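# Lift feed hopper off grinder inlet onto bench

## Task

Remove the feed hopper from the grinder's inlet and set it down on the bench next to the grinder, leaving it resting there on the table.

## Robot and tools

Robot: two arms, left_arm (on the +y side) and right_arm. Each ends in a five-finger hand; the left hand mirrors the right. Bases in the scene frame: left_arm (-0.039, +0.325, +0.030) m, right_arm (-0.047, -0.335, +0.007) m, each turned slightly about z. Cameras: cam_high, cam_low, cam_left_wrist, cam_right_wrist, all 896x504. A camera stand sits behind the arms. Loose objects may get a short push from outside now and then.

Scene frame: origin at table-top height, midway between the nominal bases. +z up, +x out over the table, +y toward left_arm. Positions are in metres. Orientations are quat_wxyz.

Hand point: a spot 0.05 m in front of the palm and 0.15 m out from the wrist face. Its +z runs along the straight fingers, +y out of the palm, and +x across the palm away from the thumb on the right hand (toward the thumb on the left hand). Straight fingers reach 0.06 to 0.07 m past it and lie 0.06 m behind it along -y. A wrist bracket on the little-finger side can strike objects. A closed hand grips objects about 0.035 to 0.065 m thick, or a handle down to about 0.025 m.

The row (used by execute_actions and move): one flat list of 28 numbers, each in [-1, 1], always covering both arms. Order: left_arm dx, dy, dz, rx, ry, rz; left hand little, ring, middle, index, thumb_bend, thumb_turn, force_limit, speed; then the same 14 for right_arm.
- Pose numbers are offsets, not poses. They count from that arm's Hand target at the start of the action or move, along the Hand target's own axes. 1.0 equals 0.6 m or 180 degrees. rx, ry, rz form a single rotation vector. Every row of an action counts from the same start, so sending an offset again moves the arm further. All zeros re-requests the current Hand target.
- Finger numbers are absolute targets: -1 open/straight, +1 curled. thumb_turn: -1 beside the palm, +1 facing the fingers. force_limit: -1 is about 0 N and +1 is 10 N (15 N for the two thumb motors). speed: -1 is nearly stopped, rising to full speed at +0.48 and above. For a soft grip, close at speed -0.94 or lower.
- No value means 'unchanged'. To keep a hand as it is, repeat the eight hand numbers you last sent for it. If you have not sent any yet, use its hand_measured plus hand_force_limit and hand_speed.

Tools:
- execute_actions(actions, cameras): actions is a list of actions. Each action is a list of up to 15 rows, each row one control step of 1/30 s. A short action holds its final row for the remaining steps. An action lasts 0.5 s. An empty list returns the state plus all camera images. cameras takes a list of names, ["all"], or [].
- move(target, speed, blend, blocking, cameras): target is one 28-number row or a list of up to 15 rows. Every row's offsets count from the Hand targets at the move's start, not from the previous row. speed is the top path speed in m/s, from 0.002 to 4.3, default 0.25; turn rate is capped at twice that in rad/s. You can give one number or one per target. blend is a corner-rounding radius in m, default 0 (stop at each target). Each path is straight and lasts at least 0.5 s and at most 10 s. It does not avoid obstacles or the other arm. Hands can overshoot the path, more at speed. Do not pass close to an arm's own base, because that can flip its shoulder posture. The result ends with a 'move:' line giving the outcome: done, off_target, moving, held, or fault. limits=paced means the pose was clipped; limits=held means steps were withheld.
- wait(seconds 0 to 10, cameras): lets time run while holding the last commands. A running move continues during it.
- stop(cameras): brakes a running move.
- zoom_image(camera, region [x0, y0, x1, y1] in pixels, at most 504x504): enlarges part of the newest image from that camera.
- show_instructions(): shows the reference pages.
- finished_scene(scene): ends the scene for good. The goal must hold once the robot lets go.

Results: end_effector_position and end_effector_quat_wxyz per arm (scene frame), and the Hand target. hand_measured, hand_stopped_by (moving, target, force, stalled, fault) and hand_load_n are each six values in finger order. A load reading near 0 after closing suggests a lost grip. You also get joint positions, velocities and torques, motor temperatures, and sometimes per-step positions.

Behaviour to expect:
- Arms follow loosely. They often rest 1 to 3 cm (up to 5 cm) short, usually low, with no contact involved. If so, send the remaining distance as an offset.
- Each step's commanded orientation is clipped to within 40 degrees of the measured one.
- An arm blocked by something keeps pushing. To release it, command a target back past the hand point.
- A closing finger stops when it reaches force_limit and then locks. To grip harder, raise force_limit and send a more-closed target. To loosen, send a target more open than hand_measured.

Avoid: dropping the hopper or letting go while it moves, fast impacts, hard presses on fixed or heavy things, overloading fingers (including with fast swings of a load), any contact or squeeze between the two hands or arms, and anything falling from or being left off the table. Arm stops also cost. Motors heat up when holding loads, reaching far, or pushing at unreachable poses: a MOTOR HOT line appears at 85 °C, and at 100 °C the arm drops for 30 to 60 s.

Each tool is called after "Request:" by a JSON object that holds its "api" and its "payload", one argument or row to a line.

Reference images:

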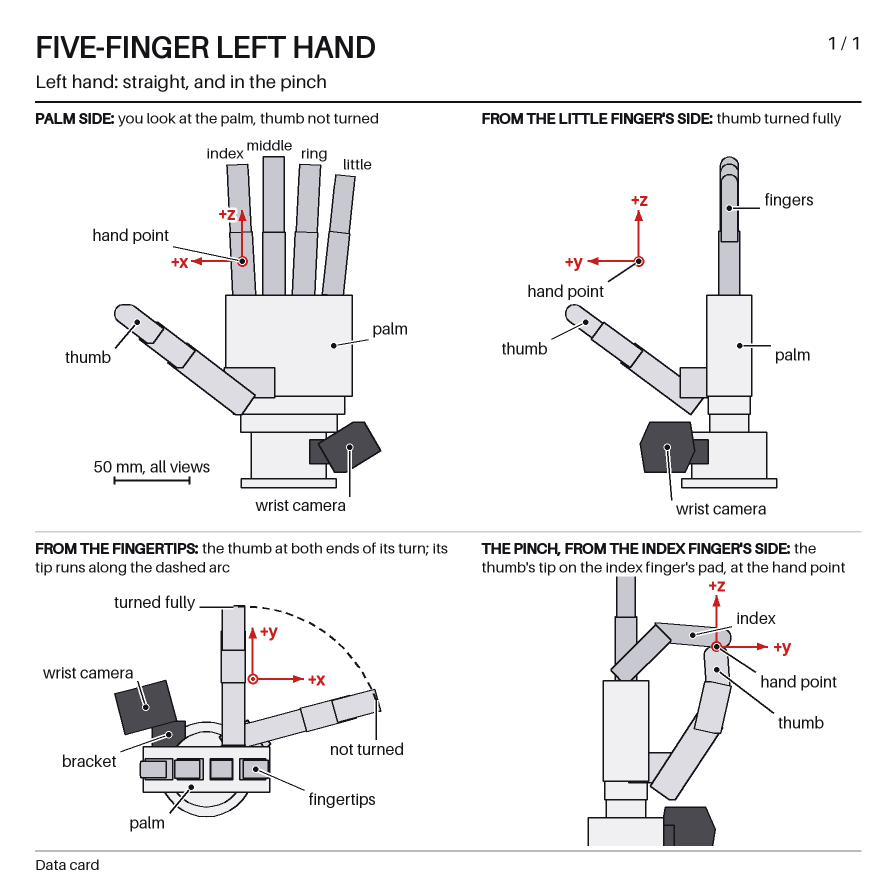

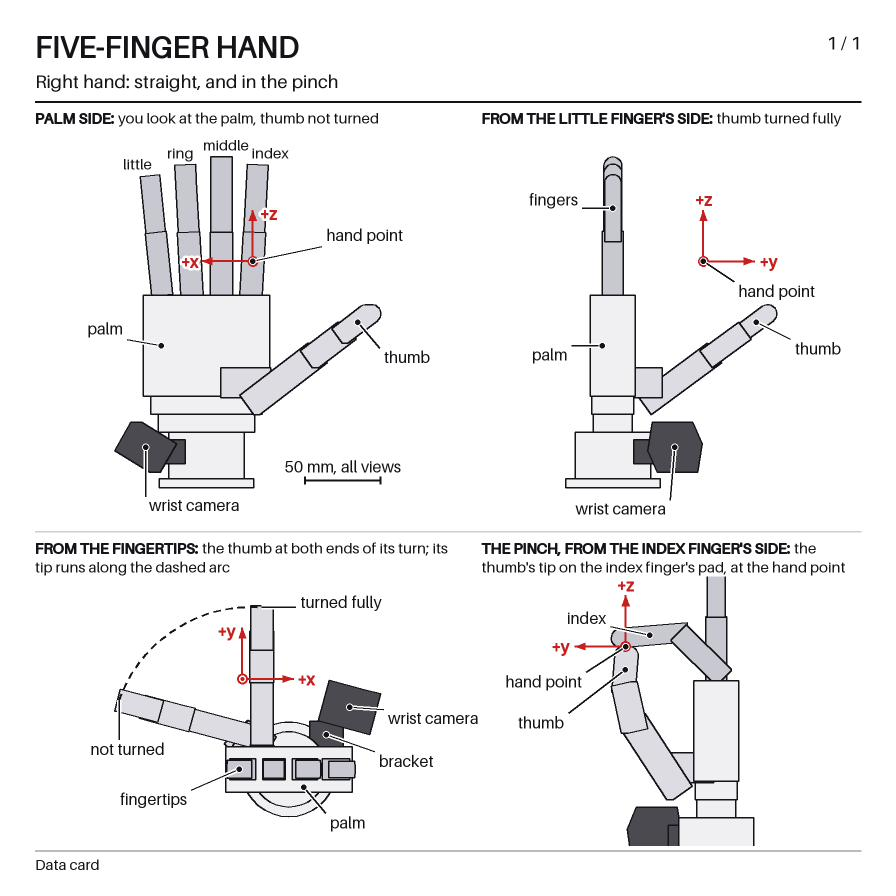

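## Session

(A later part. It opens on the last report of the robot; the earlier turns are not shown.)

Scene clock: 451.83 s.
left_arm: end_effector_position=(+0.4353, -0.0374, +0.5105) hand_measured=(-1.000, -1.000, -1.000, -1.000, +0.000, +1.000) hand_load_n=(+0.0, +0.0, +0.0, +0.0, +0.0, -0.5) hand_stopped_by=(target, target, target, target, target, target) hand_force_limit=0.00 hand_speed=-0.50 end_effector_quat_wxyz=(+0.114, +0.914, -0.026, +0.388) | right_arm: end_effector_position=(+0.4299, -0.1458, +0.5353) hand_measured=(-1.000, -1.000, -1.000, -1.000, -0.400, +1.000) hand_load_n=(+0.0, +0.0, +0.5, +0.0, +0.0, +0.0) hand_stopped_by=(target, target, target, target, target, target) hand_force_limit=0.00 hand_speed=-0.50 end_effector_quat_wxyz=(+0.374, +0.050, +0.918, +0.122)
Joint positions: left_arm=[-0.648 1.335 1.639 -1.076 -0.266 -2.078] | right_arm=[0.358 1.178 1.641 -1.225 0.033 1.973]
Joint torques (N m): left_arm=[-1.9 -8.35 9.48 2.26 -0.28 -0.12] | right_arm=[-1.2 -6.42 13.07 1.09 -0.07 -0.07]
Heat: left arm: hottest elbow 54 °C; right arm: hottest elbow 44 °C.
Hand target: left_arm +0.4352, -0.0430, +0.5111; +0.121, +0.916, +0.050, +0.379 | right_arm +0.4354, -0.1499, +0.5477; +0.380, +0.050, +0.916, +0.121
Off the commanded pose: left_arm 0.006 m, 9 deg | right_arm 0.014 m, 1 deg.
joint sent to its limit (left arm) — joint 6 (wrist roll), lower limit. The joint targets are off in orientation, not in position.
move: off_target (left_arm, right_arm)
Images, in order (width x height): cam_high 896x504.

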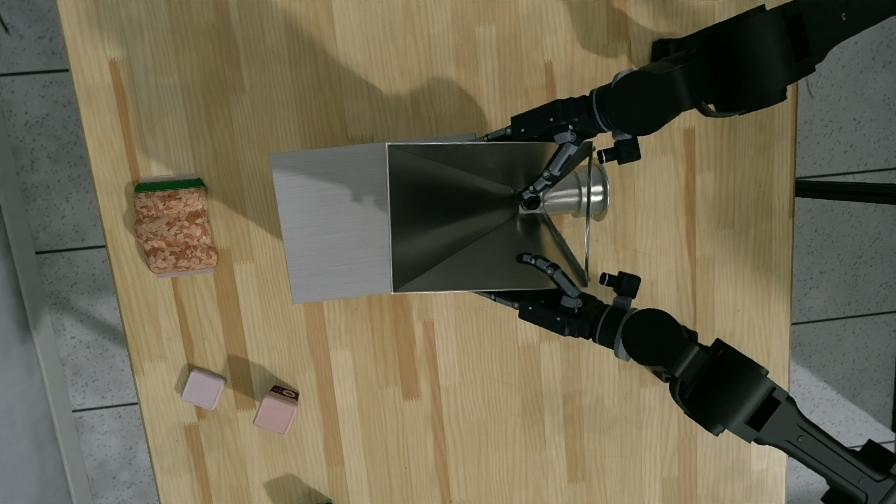

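Request:
{"api": "move", "payload": {
  "target": [0,0,0,0,0,0,-1,-1,-1,-1,0,1,0.0,-0.5,0.0061,0.0322,0.0061,0,0,0,-1,-1,-1,-1,-0.2,1,0.0,-0.5],
  "speed": 0.04,
  "cameras": ["cam_high"]
}}

Request:
{"api": "zoom_image", "payload": {
  "camera": "cam_high",
  "region": [360, 110, 680, 330]
}}

Scene clock: 455.27 s.
left_arm: end_effector_position=(+0.4353, -0.0374, +0.5105) hand_measured=(-1.000, -1.000, -1.000, -1.000, +0.000, +1.000) hand_load_n=(+0.0, +0.0, +0.0, +0.0, +0.0, +0.0) hand_stopped_by=(target, target, target, target, target, target) hand_force_limit=0.00 hand_speed=-0.50 end_effector_quat_wxyz=(+0.114, +0.914, -0.026, +0.388) | right_arm: end_effector_position=(+0.4349, -0.1408, +0.5332) hand_measured=(-1.000, -1.000, -1.000, -1.000, -0.200, +1.000) hand_load_n=(+0.0, +0.0, +0.0, +0.0, +0.0, +0.0) hand_stopped_by=(target, target, target, target, target, target) hand_force_limit=0.00 hand_speed=-0.50 end_effector_quat_wxyz=(+0.375, +0.056, +0.918, +0.113)
Joint positions: left_arm=[-0.648 1.335 1.639 -1.076 -0.266 -2.078] | right_arm=[0.38 1.193 1.651 -1.226 0.071 1.991]
Joint torques (N m): left_arm=[-1.9 -8.29 9.48 2.26 -0.29 -0.12] | right_arm=[1.08 -6.3 13.37 1.17 0.02 0.06]
Heat: left arm: hottest elbow 54 °C; right arm: hottest elbow 44 °C.
Hand target: left_arm +0.4352, -0.0430, +0.5111; +0.121, +0.916, +0.050, +0.379 | right_arm +0.4355, -0.1300, +0.5476; +0.380, +0.050, +0.916, +0.121
Off the commanded pose: left_arm 0.006 m, 9 deg | right_arm 0.018 m, 1 deg.
joint sent to its limit (left arm) — joint 6 (wrist roll), lower limit. The joint targets are off in orientation, not in position.
move: off_target (left_arm, right_arm)
Images, in order (width x height): cam_high 896x504.

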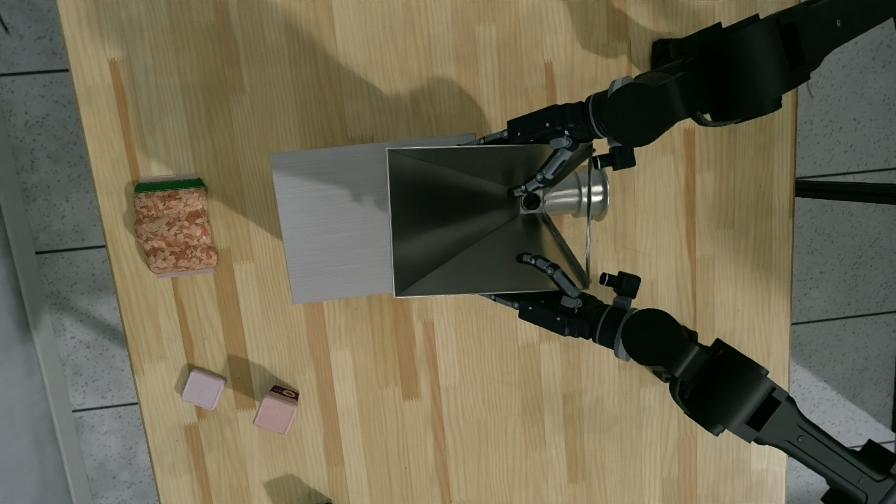

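Scaled by 1.575 from the camera's 896x504 image, which has a finer 1280x720 frame.

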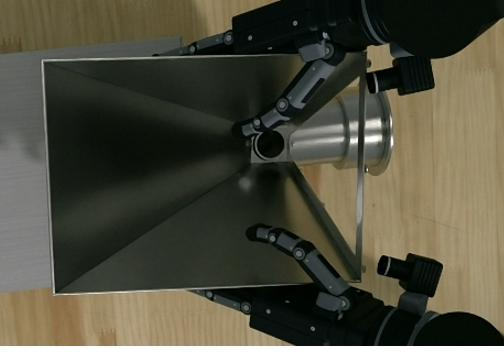

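Request:
{"api": "move", "payload": {
  "target": [0,0,0,0,0,0,-1,-1,-1,-1,0,1,0.0,-0.5,0.0264,0.0107,0.0264,0,0,0,-1,-1,-1,-1,0,1,0.0,-0.5],
  "speed": 0.04,
  "cameras": ["cam_high"]
}}

Request:
{"api": "zoom_image", "payload": {
  "camera": "cam_high",
  "region": [360, 110, 680, 330]
}}

Scene clock: 459.47 s.
left_arm: end_effector_position=(+0.4353, -0.0374, +0.5105) hand_measured=(-1.000, -1.000, -1.000, -1.000, +0.000, +1.000) hand_load_n=(+0.0, +0.0, +0.5, +0.0, +0.0, +0.0) hand_stopped_by=(target, target, target, target, target, target) hand_force_limit=0.00 hand_speed=-0.50 end_effector_quat_wxyz=(+0.114, +0.914, -0.026, +0.388) | right_arm: end_effector_position=(+0.4364, -0.1350, +0.5259) hand_measured=(-1.000, -1.000, -1.000, -1.000, +0.000, +1.000) hand_load_n=(+0.0, +0.0, +0.0, +0.0, +0.0, +0.0) hand_stopped_by=(target, target, target, target, target, target) hand_force_limit=0.00 hand_speed=-0.50 end_effector_quat_wxyz=(+0.377, +0.058, +0.918, +0.107)
Joint positions: left_arm=[-0.648 1.335 1.639 -1.076 -0.266 -2.078] | right_arm=[0.402 1.193 1.631 -1.207 0.099 2.006]
Joint torques (N m): left_arm=[-1.85 -8.35 9.5 2.26 -0.28 -0.12] | right_arm=[1.96 -7.3 9.36 2.5 -0.1 0.14]
Heat: left arm: hottest elbow 54 °C; right arm: hottest elbow 44 °C.
Hand target: left_arm +0.4352, -0.0430, +0.5111; +0.121, +0.916, +0.050, +0.379 | right_arm +0.4355, -0.1179, +0.5277; +0.380, +0.050, +0.916, +0.121
Off the commanded pose: left_arm 0.006 m, 9 deg | right_arm 0.017 m, 2 deg.
joint sent to its limit (left arm) — joint 6 (wrist roll), lower limit. The joint targets are off in orientation, not in position.
move: off_target (left_arm, right_arm)
Images, in order (width x height): cam_high 896x504.

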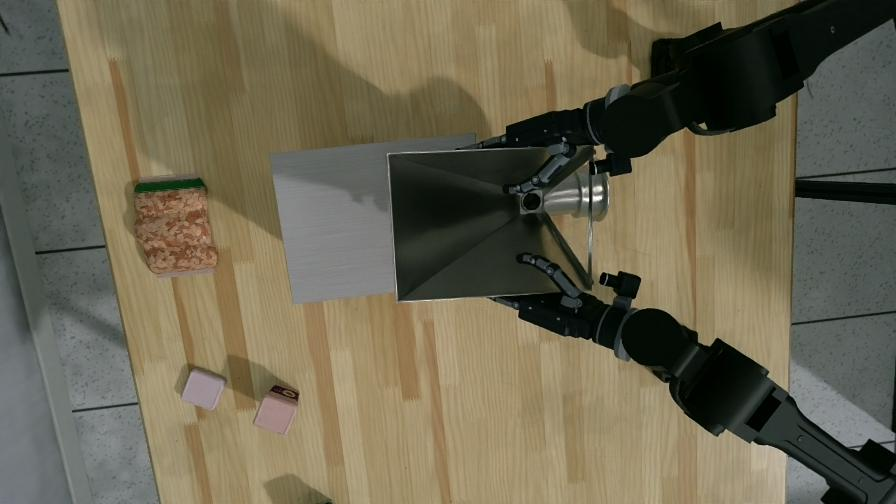

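Scaled by 1.575 from the camera's 896x504 image, which has a finer 1280x720 frame.

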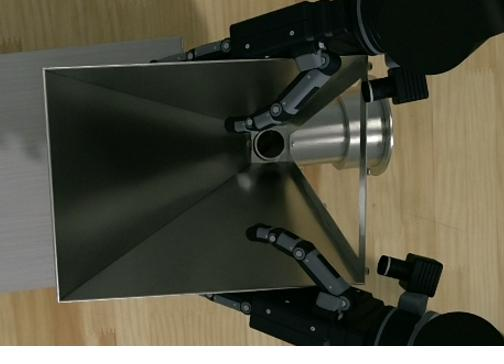

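Request:
{"api": "move", "payload": {
  "target": [-0.0040,0.0209,0.0040,0,0,0,-1,-1,-1,-1,0,1,0.0,-0.5,0,0,0,0,0,0,-1,-1,-1,-1,0,1,0.0,-0.5],
  "speed": 0.04,
  "cameras": ["cam_high"]
}}

Request:
{"api": "zoom_image", "payload": {
  "camera": "cam_high",
  "region": [360, 110, 680, 330]
}}

Scene clock: 463.80 s.
left_arm: end_effector_position=(+0.4322, -0.0428, +0.5119) hand_measured=(-1.000, -1.000, -1.000, -1.000, +0.000, +1.000) hand_load_n=(+0.0, +0.0, +0.0, +0.0, -0.5, -0.5) hand_stopped_by=(target, target, target, target, target, target) hand_force_limit=0.00 hand_speed=-0.50 end_effector_quat_wxyz=(+0.113, +0.912, -0.029, +0.392) | right_arm: end_effector_position=(+0.4365, -0.1350, +0.5258) hand_measured=(-1.000, -1.000, -1.000, -1.000, +0.000, +1.000) hand_load_n=(+0.0, +0.0, +0.0, +0.0, +0.0, +0.0) hand_stopped_by=(target, target, target, target, target, target) hand_force_limit=0.00 hand_speed=-0.50 end_effector_quat_wxyz=(+0.377, +0.058, +0.918, +0.107)
Joint positions: left_arm=[-0.662 1.335 1.639 -1.07 -0.278 -2.078] | right_arm=[0.402 1.193 1.631 -1.207 0.099 2.006]
Joint torques (N m): left_arm=[-2.32 -7 10.7 2.28 -0.26 -0.12] | right_arm=[2.14 -7.36 9.29 2.54 -0.12 0.16]
Heat: left arm: hottest elbow 53 °C; right arm: hottest elbow 44 °C.
Hand target: left_arm +0.4352, -0.0560, +0.5111; +0.121, +0.916, +0.050, +0.379 | right_arm +0.4355, -0.1179, +0.5277; +0.380, +0.050, +0.916, +0.121
Off the commanded pose: left_arm 0.014 m, 9 deg | right_arm 0.017 m, 2 deg.
joint sent to its limit (left arm) — joint 6 (wrist roll), lower limit. The joint targets are off in orientation, not in position.
move: off_target (left_arm, right_arm)
Images, in order (width x height): cam_high 896x504.

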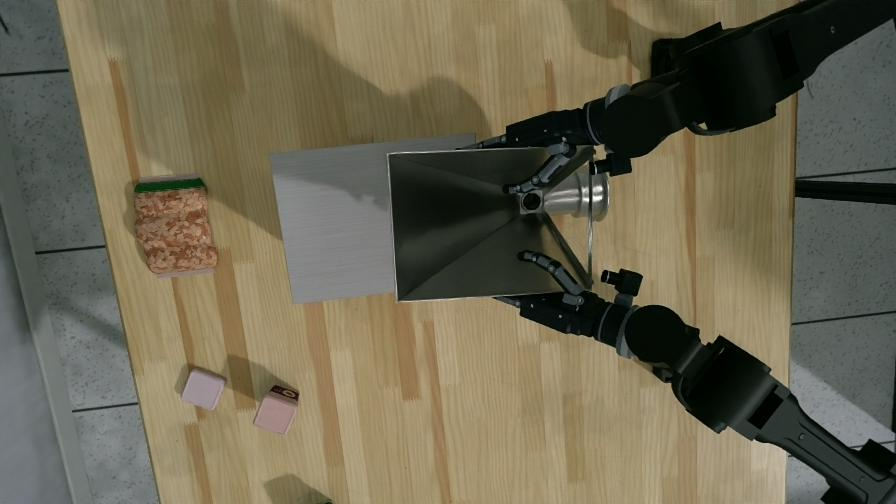

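Scaled by 1.575 from the camera's 896x504 image, which has a finer 1280x720 frame.

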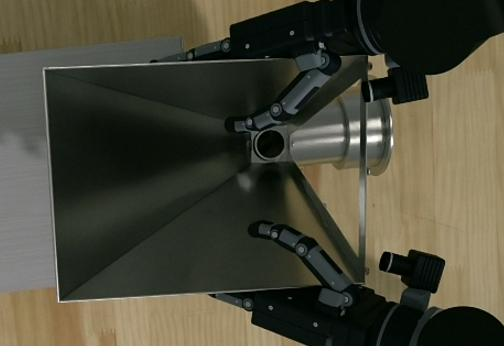

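Request:
{"api": "move", "payload": {
  "target": [0,0,0,0,0,0,-1,-1,-1,-1,1,1,-0.5,-0.94,0,0,0,0,0,0,-1,-1,-1,-1,1,1,-0.5,-0.94],
  "speed": 0.04
}}

Request:
{"api": "move", "payload": {
  "target": [0,0,0,0,0,0,0.4,0.4,0.4,0.4,1,1,-0.3,-0.94,0,0,0,0,0,0,0.4,0.4,0.4,0.4,1,1,-0.3,-0.94],
  "speed": 0.04,
  "cameras": ["all"]
}}

Request:
{"api": "zoom_image", "payload": {
  "camera": "cam_high",
  "region": [360, 110, 680, 330]
}}

Request:
{"api": "zoom_image", "payload": {
  "camera": "cam_low",
  "region": [340, 0, 520, 200]
}}

Scene clock: 472.20 s.
left_arm: end_effector_position=(+0.4322, -0.0428, +0.5119) hand_measured=(-1.000, -1.000, -1.000, -1.000, +0.428, +1.000) hand_load_n=(+0.0, +0.0, +0.0, +0.0, +0.0, -0.5) hand_stopped_by=(target, target, target, target, moving, target) hand_force_limit=-0.50 hand_speed=-0.94 end_effector_quat_wxyz=(+0.113, +0.912, -0.029, +0.392) | right_arm: end_effector_position=(+0.4365, -0.1350, +0.5258) hand_measured=(-1.000, -1.000, -1.000, -1.000, +0.428, +1.000) hand_load_n=(+0.0, +0.0, +0.0, +0.0, +0.0, +0.0) hand_stopped_by=(target, target, target, target, moving, target) hand_force_limit=-0.50 hand_speed=-0.94 end_effector_quat_wxyz=(+0.377, +0.058, +0.918, +0.107)
Joint positions: left_arm=[-0.662 1.335 1.639 -1.07 -0.278 -2.078] | right_arm=[0.402 1.193 1.631 -1.207 0.099 2.006]
Joint velocities: left_arm=[-0.005 -0.015 -0.007 -0.002 -0.154 0.022] | right_arm=[within noise]
Joint torques (N m): left_arm=[-2.32 -7.12 10.7 2.29 -0.26 -0.12] | right_arm=[2.02 -7.3 9.43 2.58 -0.12 0.16]
Heat: left arm: hottest elbow 53 °C; right arm: hottest elbow 43 °C.
Hand target: left_arm +0.4351, -0.0560, +0.5111; +0.121, +0.916, +0.050, +0.379 | right_arm +0.4355, -0.1179, +0.5277; +0.380, +0.050, +0.916, +0.121
Off the commanded pose: left_arm 0.014 m, 9 deg | right_arm 0.017 m, 2 deg.
joint sent to its limit (left arm) — joint 6 (wrist roll), lower limit.
move: moving (left_arm, right_arm; no rest 5 s after the path's end)

Scene clock: 474.87 s.
left_arm: end_effector_position=(+0.4341, -0.0414, +0.5111) hand_measured=(-0.590, -0.702, -0.776, -0.804, +0.552, +1.000) hand_load_n=(+4.5, +2.5, +1.5, +2.5, +6.0, +1.5) hand_stopped_by=(force, force, force, force, force, target) hand_force_limit=-0.30 hand_speed=-0.94 end_effector_quat_wxyz=(+0.110, +0.912, -0.025, +0.394) | right_arm: end_effector_position=(+0.4385, -0.1389, +0.5230) hand_measured=(-0.730, -0.770, -0.822, -0.764, +0.600, +1.000) hand_load_n=(+4.5, +2.0, +0.0, +5.0, +5.0, +0.5) hand_stopped_by=(force, force, force, force, force, target) hand_force_limit=-0.30 hand_speed=-0.94 end_effector_quat_wxyz=(+0.378, +0.066, +0.918, +0.100)
Joint positions: left_arm=[-0.662 1.336 1.639 -1.07 -0.288 -2.083] | right_arm=[0.402 1.193 1.626 -1.207 0.118 2.016]
Joint torques (N m): left_arm=[-2.32 -7.3 10.67 2.32 0.18 -0.09] | right_arm=[2.43 -7.47 9.7 2.48 -0.78 0.05]
Heat: left arm: hottest elbow 53 °C; right arm: hottest elbow 43 °C.
Hand target: left_arm +0.4351, -0.0559, +0.5112; +0.121, +0.916, +0.050, +0.379 | right_arm +0.4355, -0.1179, +0.5276; +0.380, +0.050, +0.916, +0.121
Off the commanded pose: left_arm 0.015 m, 9 deg | right_arm 0.022 m, 3 deg.
joint sent to its limit (left arm) — joint 6 (wrist roll), lower limit. The joint targets are off in orientation, not in position.
move: off_target (left_arm, right_arm)

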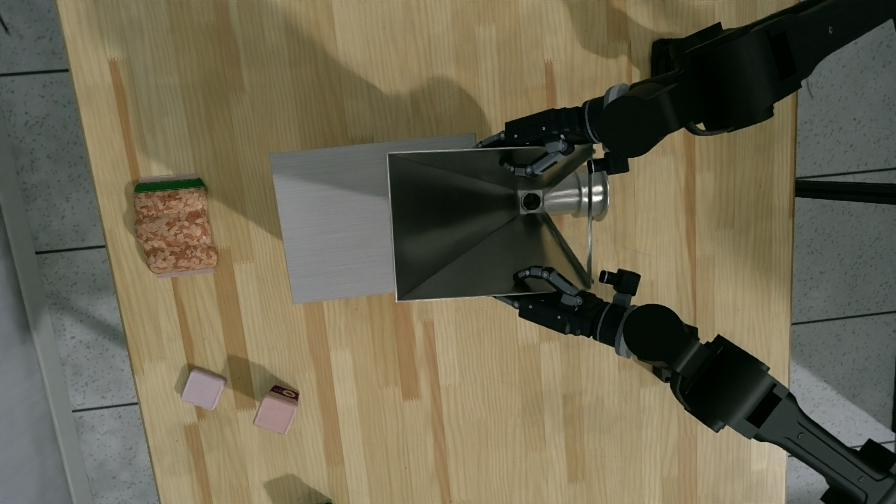

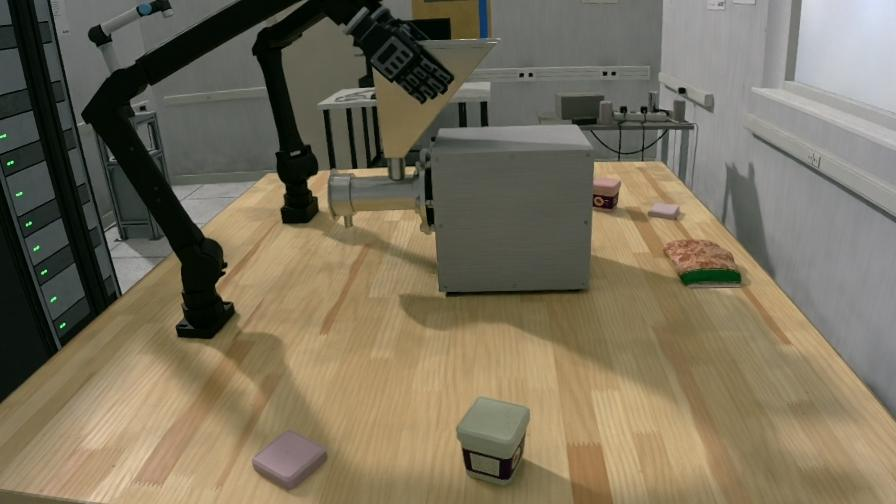

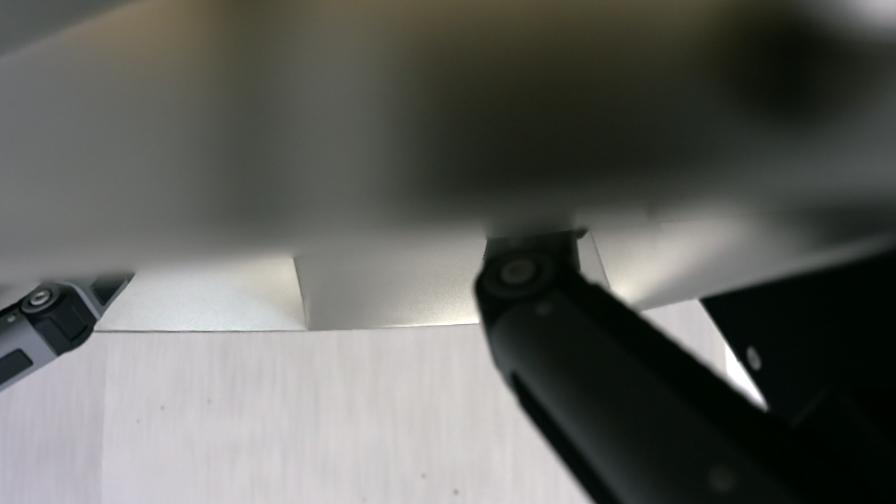

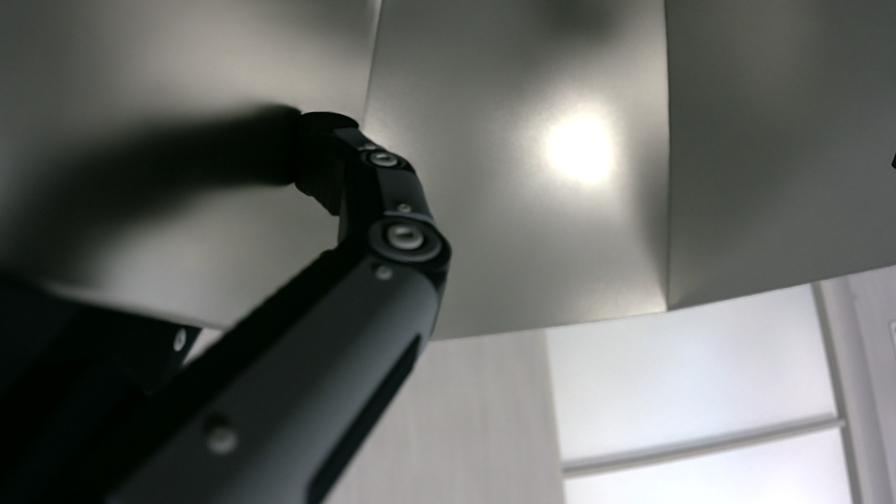

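Scaled by 1.575 from the camera's 896x504 image, which has a finer 1280x720 frame.

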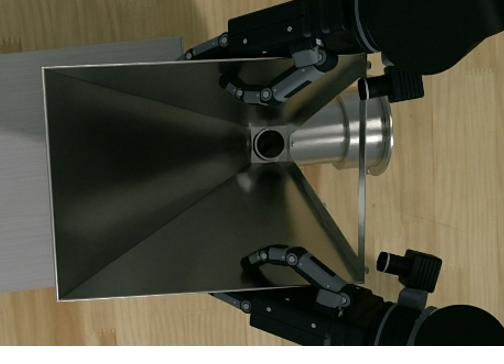

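Scaled by 2.520 from the camera's 896x504 image, which has a finer 1280x720 frame.

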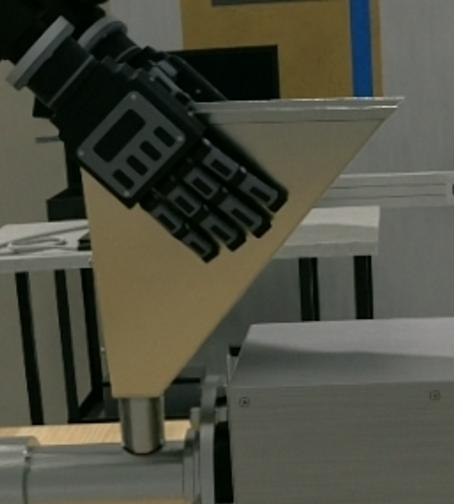

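Request:
{"api": "move", "payload": {
  "target": [0,0,0,0,0,0,0.6,0.6,0.6,0.6,0.95,1,0.15,-0.94,0,0,0,0,0,0,0.6,0.6,0.6,0.6,0.95,1,0.15,-0.94],
  "speed": 0.04
}}

Scene clock: 477.80 s.
left_arm: end_effector_position=(+0.4347, -0.0405, +0.5105) hand_measured=(-0.564, -0.676, -0.754, -0.778, +0.552, +1.000) hand_load_n=(+6.0, +5.5, +3.5, +6.0, +14.5, +4.5) hand_stopped_by=(force, force, force, force, force, target) hand_force_limit=0.15 hand_speed=-0.94 end_effector_quat_wxyz=(+0.107, +0.912, -0.024, +0.395) | right_arm: end_effector_position=(+0.4386, -0.1391, +0.5230) hand_measured=(-0.728, -0.762, -0.774, -0.762, +0.608, +1.000) hand_load_n=(+4.0, +5.5, +7.0, +4.5, +9.0, +1.0) hand_stopped_by=(force, force, force, force, force, target) hand_force_limit=0.15 hand_speed=-0.94 end_effector_quat_wxyz=(+0.378, +0.066, +0.918, +0.099)
Joint positions: left_arm=[-0.662 1.336 1.638 -1.07 -0.293 -2.083] | right_arm=[0.402 1.193 1.626 -1.207 0.119 2.016]
Joint torques (N m): left_arm=[-2.32 -7.3 10.73 2.35 0.41 -0.09] | right_arm=[2.32 -7.77 9.84 2.4 -0.86 0.08]
Heat: left arm: hottest elbow 53 °C; right arm: hottest elbow 43 °C.
Hand target: left_arm +0.4351, -0.0559, +0.5113; +0.121, +0.916, +0.050, +0.379 | right_arm +0.4355, -0.1179, +0.5276; +0.380, +0.050, +0.916, +0.121
Off the commanded pose: left_arm 0.015 m, 9 deg | right_arm 0.022 m, 3 deg.
joint sent to its limit (left arm) — joint 6 (wrist roll), lower limit. The joint targets are off in orientation, not in position.
move: off_target (left_arm, right_arm)

Request:
{"api": "move", "payload": {
  "target": [0.0459,0.013,-0.0224,0,0,0,0.6,0.6,0.6,0.6,0.95,1,0.15,-0.94,-0.0459,0.013,-0.0224,0,0,0,0.6,0.6,0.6,0.6,0.95,1,0.15,-0.94],
  "speed": 0.04,
  "cameras": ["cam_high","cam_low"]
}}

Request:
{"api": "zoom_image", "payload": {
  "camera": "cam_low",
  "region": [340, 0, 520, 200]
}}

Scene clock: 485.07 s.
left_arm: end_effector_position=(+0.4366, -0.0420, +0.5104) hand_measured=(-0.562, -0.676, -0.754, -0.778, +0.552, +1.000) hand_load_n=(+2.5, +2.5, +0.5, +5.5, +6.5, +1.5) hand_stopped_by=(force, force, force, force, force, target) hand_force_limit=0.15 hand_speed=-0.94 end_effector_quat_wxyz=(+0.097, +0.920, -0.028, +0.379) | right_arm: end_effector_position=(+0.4415, -0.1382, +0.5238) hand_measured=(-0.726, -0.760, -0.774, -0.760, +0.610, +1.000) hand_load_n=(+0.0, +0.5, +3.5, +3.0, +3.0, +0.0) hand_stopped_by=(force, force, force, force, force, target) hand_force_limit=0.15 hand_speed=-0.94 end_effector_quat_wxyz=(+0.359, +0.064, +0.927, +0.091)
Joint positions: left_arm=[-0.661 1.366 1.692 -1.135 -0.29 -2.083] | right_arm=[0.4 1.23 1.687 -1.275 0.117 2.011]
Joint torques (N m): left_arm=[-1.38 -7 15.47 2.07 0.72 -0.09] | right_arm=[1.44 -6.59 15.53 2.21 -1.04 0.01]
Heat: left arm: hottest elbow 53 °C; right arm: hottest elbow 43 °C.
Hand target: left_arm +0.4452, -0.0559, +0.5413; +0.121, +0.916, +0.050, +0.379 | right_arm +0.4455, -0.1179, +0.5576; +0.380, +0.050, +0.916, +0.121
Off the commanded pose: left_arm 0.035 m, 9 deg | right_arm 0.040 m, 5 deg.
joint sent to its limit (left arm) — joint 6 (wrist roll), lower limit. The joint targets are off in orientation, not in position.
move: off_target (left_arm, right_arm)
Images, in order (width x height): cam_high 896x504, cam_low 896x504.

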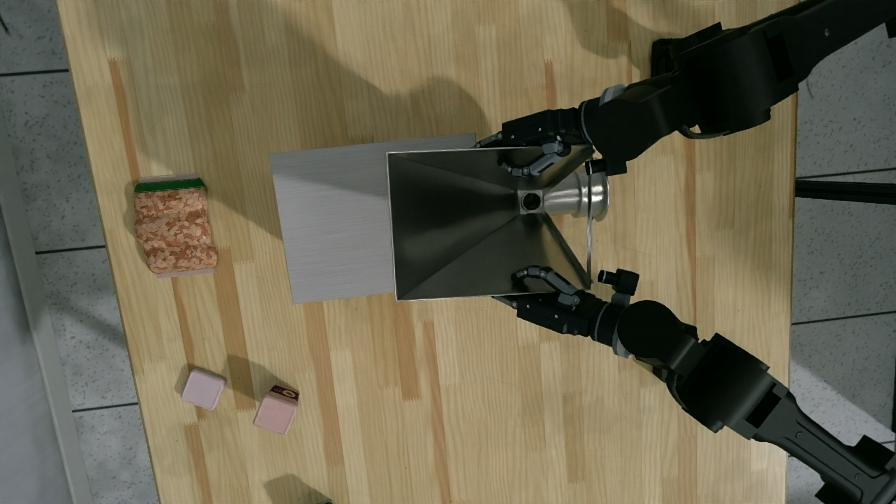

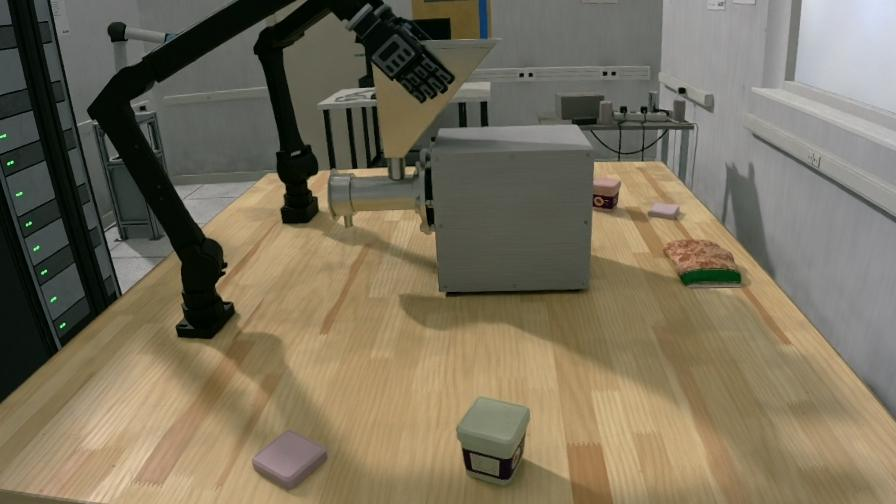

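Scaled by 2.520 from the camera's 896x504 image, which has a finer 1280x720 frame.

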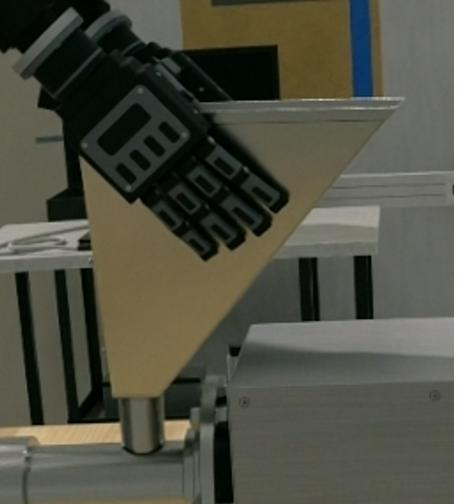

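Request:
{"api": "move", "payload": {
  "target": [
    [0.0169,-0.0247,-0.0169,0,0,0,0.6,0.6,0.6,0.6,0.95,1,0.15,-0.94,-0.0059,0.0333,-0.0059,0,0,0,0.6,0.6,0.6,0.6,0.95,1,0.15,-0.94],
    [0.0173,0.0377,-0.0173,0,0,0,0.6,0.6,0.6,0.6,0.95,1,0.15,-0.94,-0.0283,-0.0203,-0.0283,0,0,0,0.6,0.6,0.6,0.6,0.95,1,0.15,-0.94],
    [0.0342,0.013,-0.0342,0,0,0,0.6,0.6,0.6,0.6,0.95,1,0.15,-0.94,-0.0342,0.013,-0.0342,0,0,0,0.6,0.6,0.6,0.6,0.95,1,0.15,-0.94]
  ],
  "speed": 0.06,
  "blend": 0.005,
  "cameras": ["cam_high","cam_low"]
}}

Request:
{"api": "zoom_image", "payload": {
  "camera": "cam_low",
  "region": [340, 0, 520, 200]
}}

Scene clock: 493.40 s.
left_arm: end_effector_position=(+0.4419, -0.0416, +0.5179) hand_measured=(-0.562, -0.676, -0.754, -0.778, +0.554, +1.000) hand_load_n=(+1.5, +0.5, +0.0, +4.5, +0.0, +0.0) hand_stopped_by=(force, force, force, force, force, target) hand_force_limit=0.15 hand_speed=-0.94 end_effector_quat_wxyz=(+0.087, +0.928, -0.030, +0.360) | right_arm: end_effector_position=(+0.4495, -0.1437, +0.5414) hand_measured=(-0.726, -0.760, -0.774, -0.760, +0.610, +1.000) hand_load_n=(+0.0, +0.0, +1.5, +2.0, +1.0, +0.0) hand_stopped_by=(force, force, force, force, force, target) hand_force_limit=0.15 hand_speed=-0.94 end_effector_quat_wxyz=(+0.348, +0.061, +0.932, +0.086)
Joint positions: left_arm=[-0.651 1.413 1.789 -1.232 -0.279 -2.081] | right_arm=[0.377 1.286 1.804 -1.362 0.099 1.991]
Joint torques (N m): left_arm=[-1.9 -8.88 16.75 2.39 0.51 -0.09] | right_arm=[3.37 -8.76 15.9 2.37 -0.55 0.24]
Heat: left arm: hottest elbow 54 °C; right arm: hottest elbow 45 °C.
Hand target: left_arm +0.4452, -0.0559, +0.5712; +0.121, +0.916, +0.050, +0.379 | right_arm +0.4453, -0.1178, +0.5877; +0.380, +0.050, +0.916, +0.121
Off the commanded pose: left_arm 0.055 m, 10 deg | right_arm 0.053 m, 6 deg.
joint sent to its limit (left arm) — joint 6 (wrist roll), lower limit. The joint targets are off in position and orientation.
move: off_target (left_arm, right_arm)
Images, in order (width x height): cam_high 896x504, cam_low 896x504.

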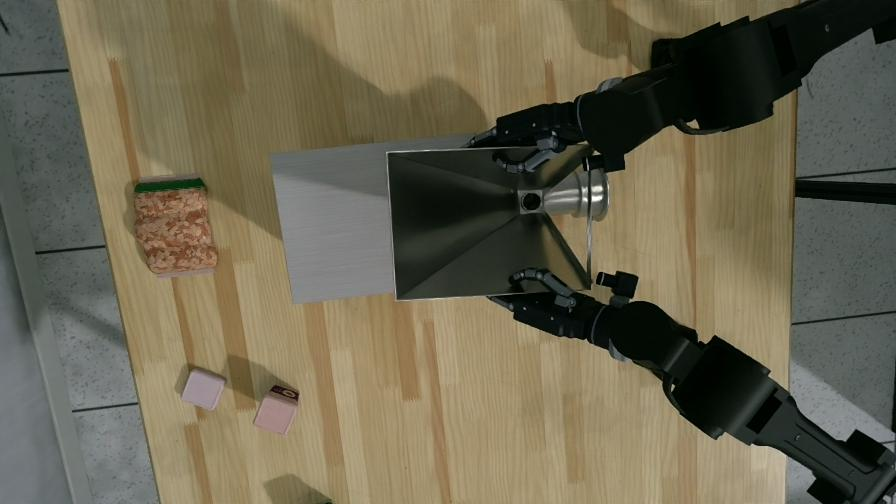

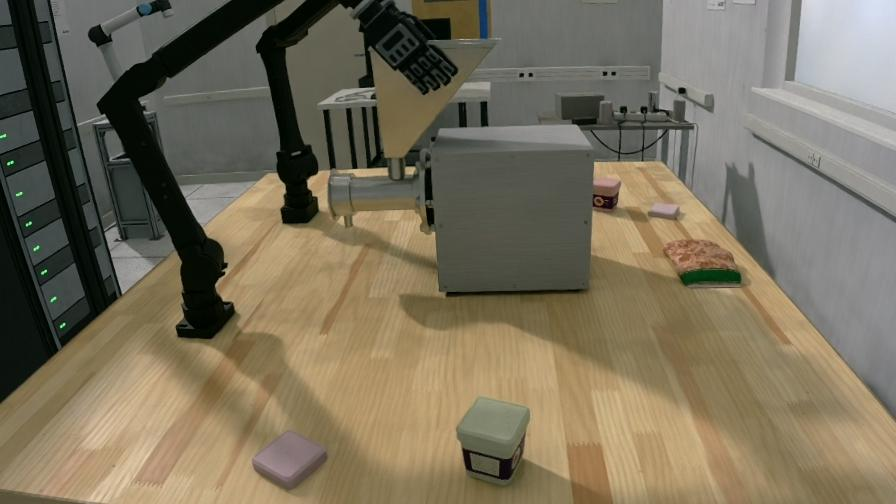

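Scaled by 2.520 from the camera's 896x504 image, which has a finer 1280x720 frame.

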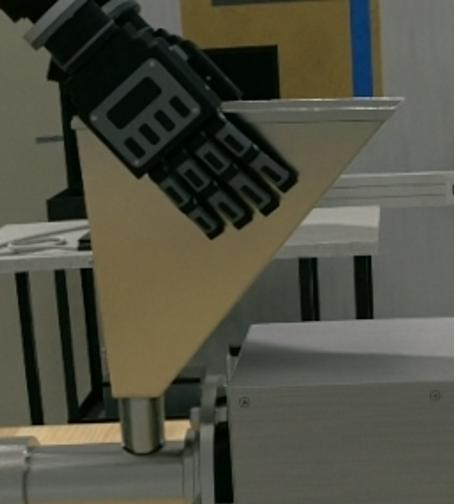

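Request:
{"api": "move", "payload": {
  "target": [-0.0342,-0.013,0.0342,0,0,0,0.6,0.6,0.6,0.6,0.95,1,0.15,-0.94,0.0342,-0.013,0.0342,0,0,0,0.6,0.6,0.6,0.6,0.95,1,0.15,-0.94],
  "speed": 0.08
}}

Request:
{"api": "move", "payload": {
  "target": [0,0,0,0,0,0,-1,-1,-1,-1,-0.2,1,0.0,-0.2,0,0,0,0,0,0,-1,-1,-1,-1,-0.2,1,0.0,-0.2],
  "speed": 0.08
}}

Scene clock: 589.97 s.
left_arm: end_effector_position=(+0.4434, -0.0431, +0.5174) hand_measured=(-0.562, -0.676, -0.754, -0.778, +0.554, +1.000) hand_load_n=(+3.0, +1.0, +0.0, +2.5, +2.0, +1.0) hand_stopped_by=(force, force, force, force, force, target) hand_force_limit=0.15 hand_speed=-0.94 end_effector_quat_wxyz=(+0.091, +0.926, -0.029, +0.365) | right_arm: end_effector_position=(+0.4494, -0.1459, +0.5393) hand_measured=(-0.726, -0.760, -0.774, -0.760, +0.610, +1.000) hand_load_n=(+0.0, +1.0, +4.0, +4.0, +2.5, +0.5) hand_stopped_by=(force, force, force, force, force, target) hand_force_limit=0.15 hand_speed=-0.94 end_effector_quat_wxyz=(+0.360, +0.069, +0.926, +0.091)
Joint positions: left_arm=[-0.651 1.409 1.776 -1.209 -0.278 -2.081] | right_arm=[0.377 1.259 1.755 -1.312 0.106 2.005]
Joint torques (N m): left_arm=[-1.9 -9.76 10.5 3.95 0.43 -0.09] | right_arm=[2.96 -9.47 9.98 3.43 -0.72 0.11]
Motor temperatures (°C): left_arm=[33 35 66 29 26 27] | right_arm=[26 37 50 29 30 29]
Heat: left arm: hottest elbow 66 °C; right arm: hottest elbow 50 °C.
Hand target: left_arm +0.4451, -0.0559, +0.5413; +0.121, +0.916, +0.050, +0.379 | right_arm +0.4453, -0.1178, +0.5577; +0.380, +0.050, +0.916, +0.121
Off the commanded pose: left_arm 0.027 m, 10 deg | right_arm 0.034 m, 5 deg.
joint sent to its limit (left arm) — joint 6 (wrist roll), lower limit. The joint targets are off in orientation, not in position.
move: off_target (left_arm, right_arm)

Scene clock: 590.97 s.
left_arm: end_effector_position=(+0.4477, -0.0450, +0.5268) hand_measured=(-1.000, -1.000, -1.000, -1.000, -0.200, +1.000) hand_load_n=(+0.0, +0.0, +0.0, +0.0, +0.0, -0.5) hand_stopped_by=(target, target, target, target, target, target) hand_force_limit=0.00 hand_speed=-0.20 end_effector_quat_wxyz=(+0.100, +0.920, -0.024, +0.379) | right_arm: end_effector_position=(+0.4500, -0.1438, +0.5431) hand_measured=(-1.000, -1.000, -1.000, -1.000, -0.200, +1.000) hand_load_n=(+0.0, +0.0, +0.0, +0.5, +0.0, +0.0) hand_stopped_by=(target, target, target, target, target, target) hand_force_limit=0.00 hand_speed=-0.20 end_effector_quat_wxyz=(+0.367, +0.062, +0.923, +0.093)
Joint positions: left_arm=[-0.65 1.407 1.776 -1.174 -0.28 -2.083] | right_arm=[0.377 1.258 1.755 -1.297 0.101 1.991]
Joint torques (N m): left_arm=[-2.14 -9.58 10.28 2.88 0.29 -0.08] | right_arm=[3.08 -9.23 10 3 -0.56 0.21]
Motor temperatures (°C): left_arm=[33 35 66 29 26 27] | right_arm=[26 37 50 29 30 29]
Heat: left arm: hottest elbow 66 °C; right arm: hottest elbow 50 °C.
Hand target: left_arm +0.4451, -0.0559, +0.5413; +0.121, +0.916, +0.050, +0.379 | right_arm +0.4454, -0.1178, +0.5577; +0.380, +0.050, +0.916, +0.121
Off the commanded pose: left_arm 0.018 m, 9 deg | right_arm 0.030 m, 4 deg.
joint sent to its limit (left arm) — joint 6 (wrist roll), lower limit. The joint targets are off in orientation, not in position.
move: off_target (left_arm, right_arm)

Request:
{"api": "move", "payload": {
  "target": [
    [0.095,-0.0503,-0.095,0,0,0,-1,-1,-1,-1,-0.2,1,0.0,-0.2,-0.0805,-0.0385,-0.0805,0,0,0,-1,-1,-1,-1,-0.2,1,0.0,-0.2],
    [0.1358,-0.3062,-0.1242,0,0,0,-1,-1,-1,-1,-1,1,0.0,-0.2,0.0672,0.1345,-0.2048,0.0675,0.0238,-0.5601,-1,-1,-1,-1,-1,1,0.0,-0.2]
  ],
  "speed": 0.2,
  "cameras": ["all"]
}}

Request:
{"api": "zoom_image", "payload": {
  "camera": "cam_high",
  "region": [360, 110, 680, 330]
}}

Scene clock: 610.17 s.
left_arm: end_effector_position=(+0.4514, +0.1442, +0.5965) hand_measured=(-1.000, -1.000, -1.000, -1.000, -1.000, +1.000) hand_load_n=(+0.0, +0.0, +0.0, +0.0, +0.0, +0.0) hand_stopped_by=(target, target, target, target, target, target) hand_force_limit=0.00 hand_speed=-0.20 end_effector_quat_wxyz=(+0.123, +0.919, +0.051, +0.372) | right_arm: end_effector_position=(+0.3320, -0.0624, +0.6325) hand_measured=(-1.000, -1.000, -1.000, -1.000, -1.000, +1.000) hand_load_n=(+0.0, +0.0, +0.0, +0.0, +0.0, +0.0) hand_stopped_by=(target, target, target, target, target, target) hand_force_limit=0.00 hand_speed=-0.20 end_effector_quat_wxyz=(-0.356, +0.621, -0.625, +0.311)
Joint positions: left_arm=[-0.241 1.257 1.82 -1.329 -0.004 -1.949] | right_arm=[0.792 1.523 2.503 -1.685 0.55 0.489]
Joint torques (N m): left_arm=[-0.38 -7 8.61 1.85 0.08 0.07] | right_arm=[0.62 -8.06 9.37 1.09 0.4 -0.13]
Motor temperatures (°C): left_arm=[33 36 62 29 26 27] | right_arm=[26 37 50 29 30 29]
Heat: left arm: hottest elbow 62 °C; right arm: hottest elbow 50 °C.
Hand target: left_arm +0.4500, +0.1500, +0.6002; +0.121, +0.916, +0.050, +0.379 | right_arm +0.3299, -0.0550, +0.6347; -0.298, +0.641, -0.641, +0.299
Off the commanded pose: left_arm 0.007 m, 1 deg | right_arm 0.008 m, 7 deg.
joint sent to its limit (right arm) — joint 4 (wrist pitch), lower limit. The joint targets are off in orientation, not in position.
move: off_target (right_arm); target 2's new numbers were sent with right_arm's hand 0.008 m and 7 deg from that target

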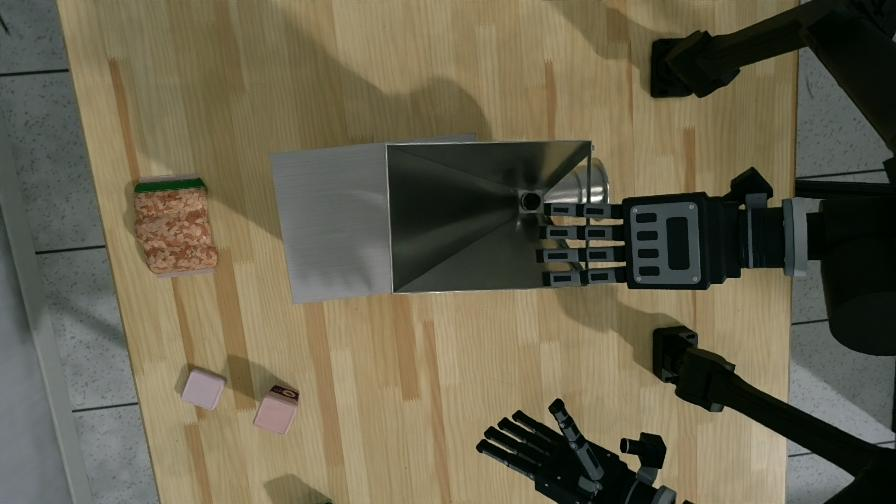

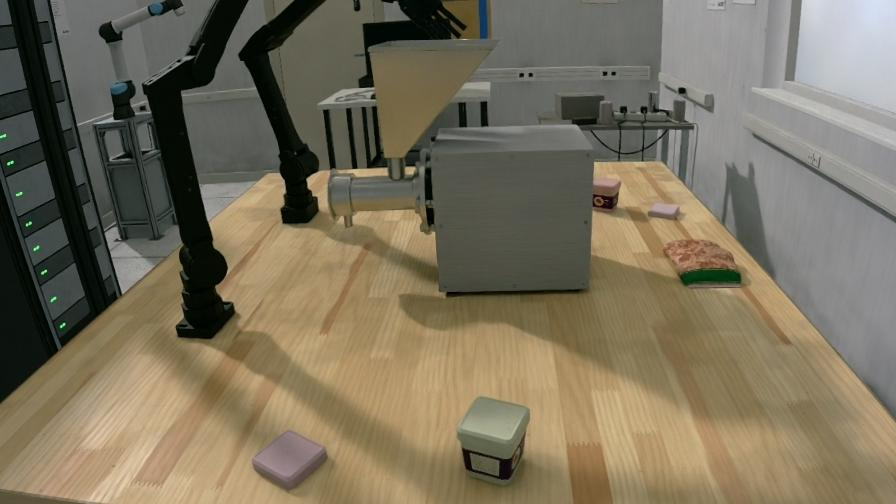

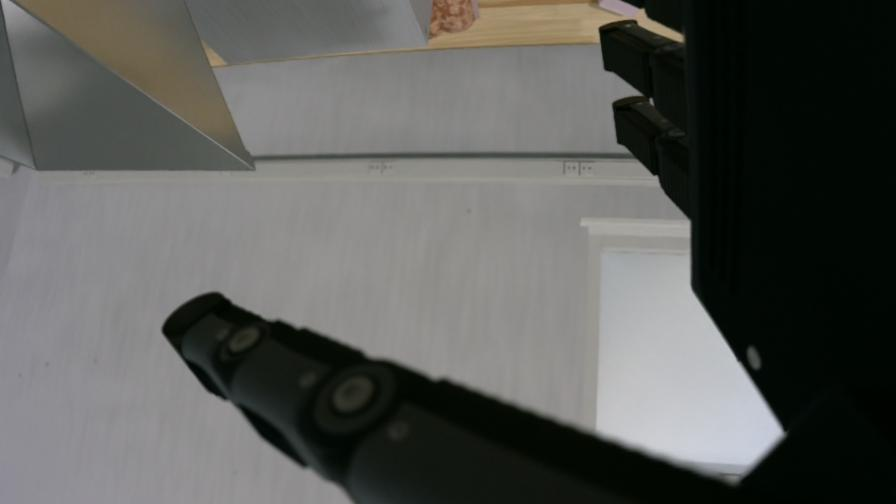

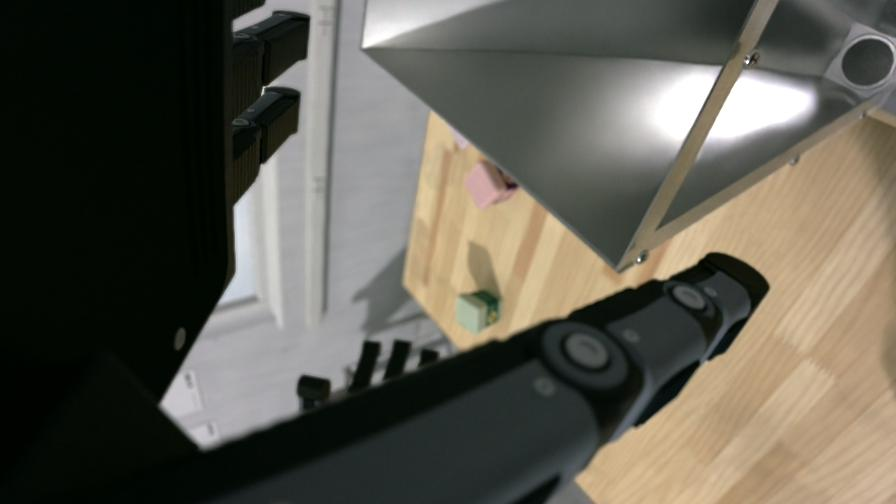

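Scaled by 1.575 from the camera's 896x504 image, which has a finer 1280x720 frame.

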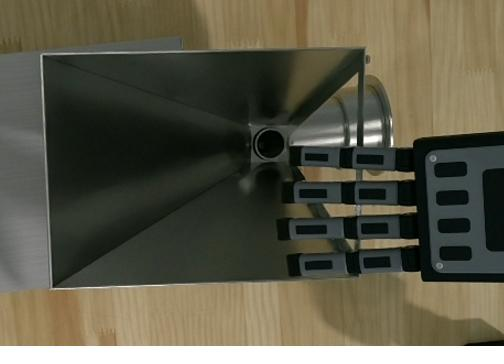

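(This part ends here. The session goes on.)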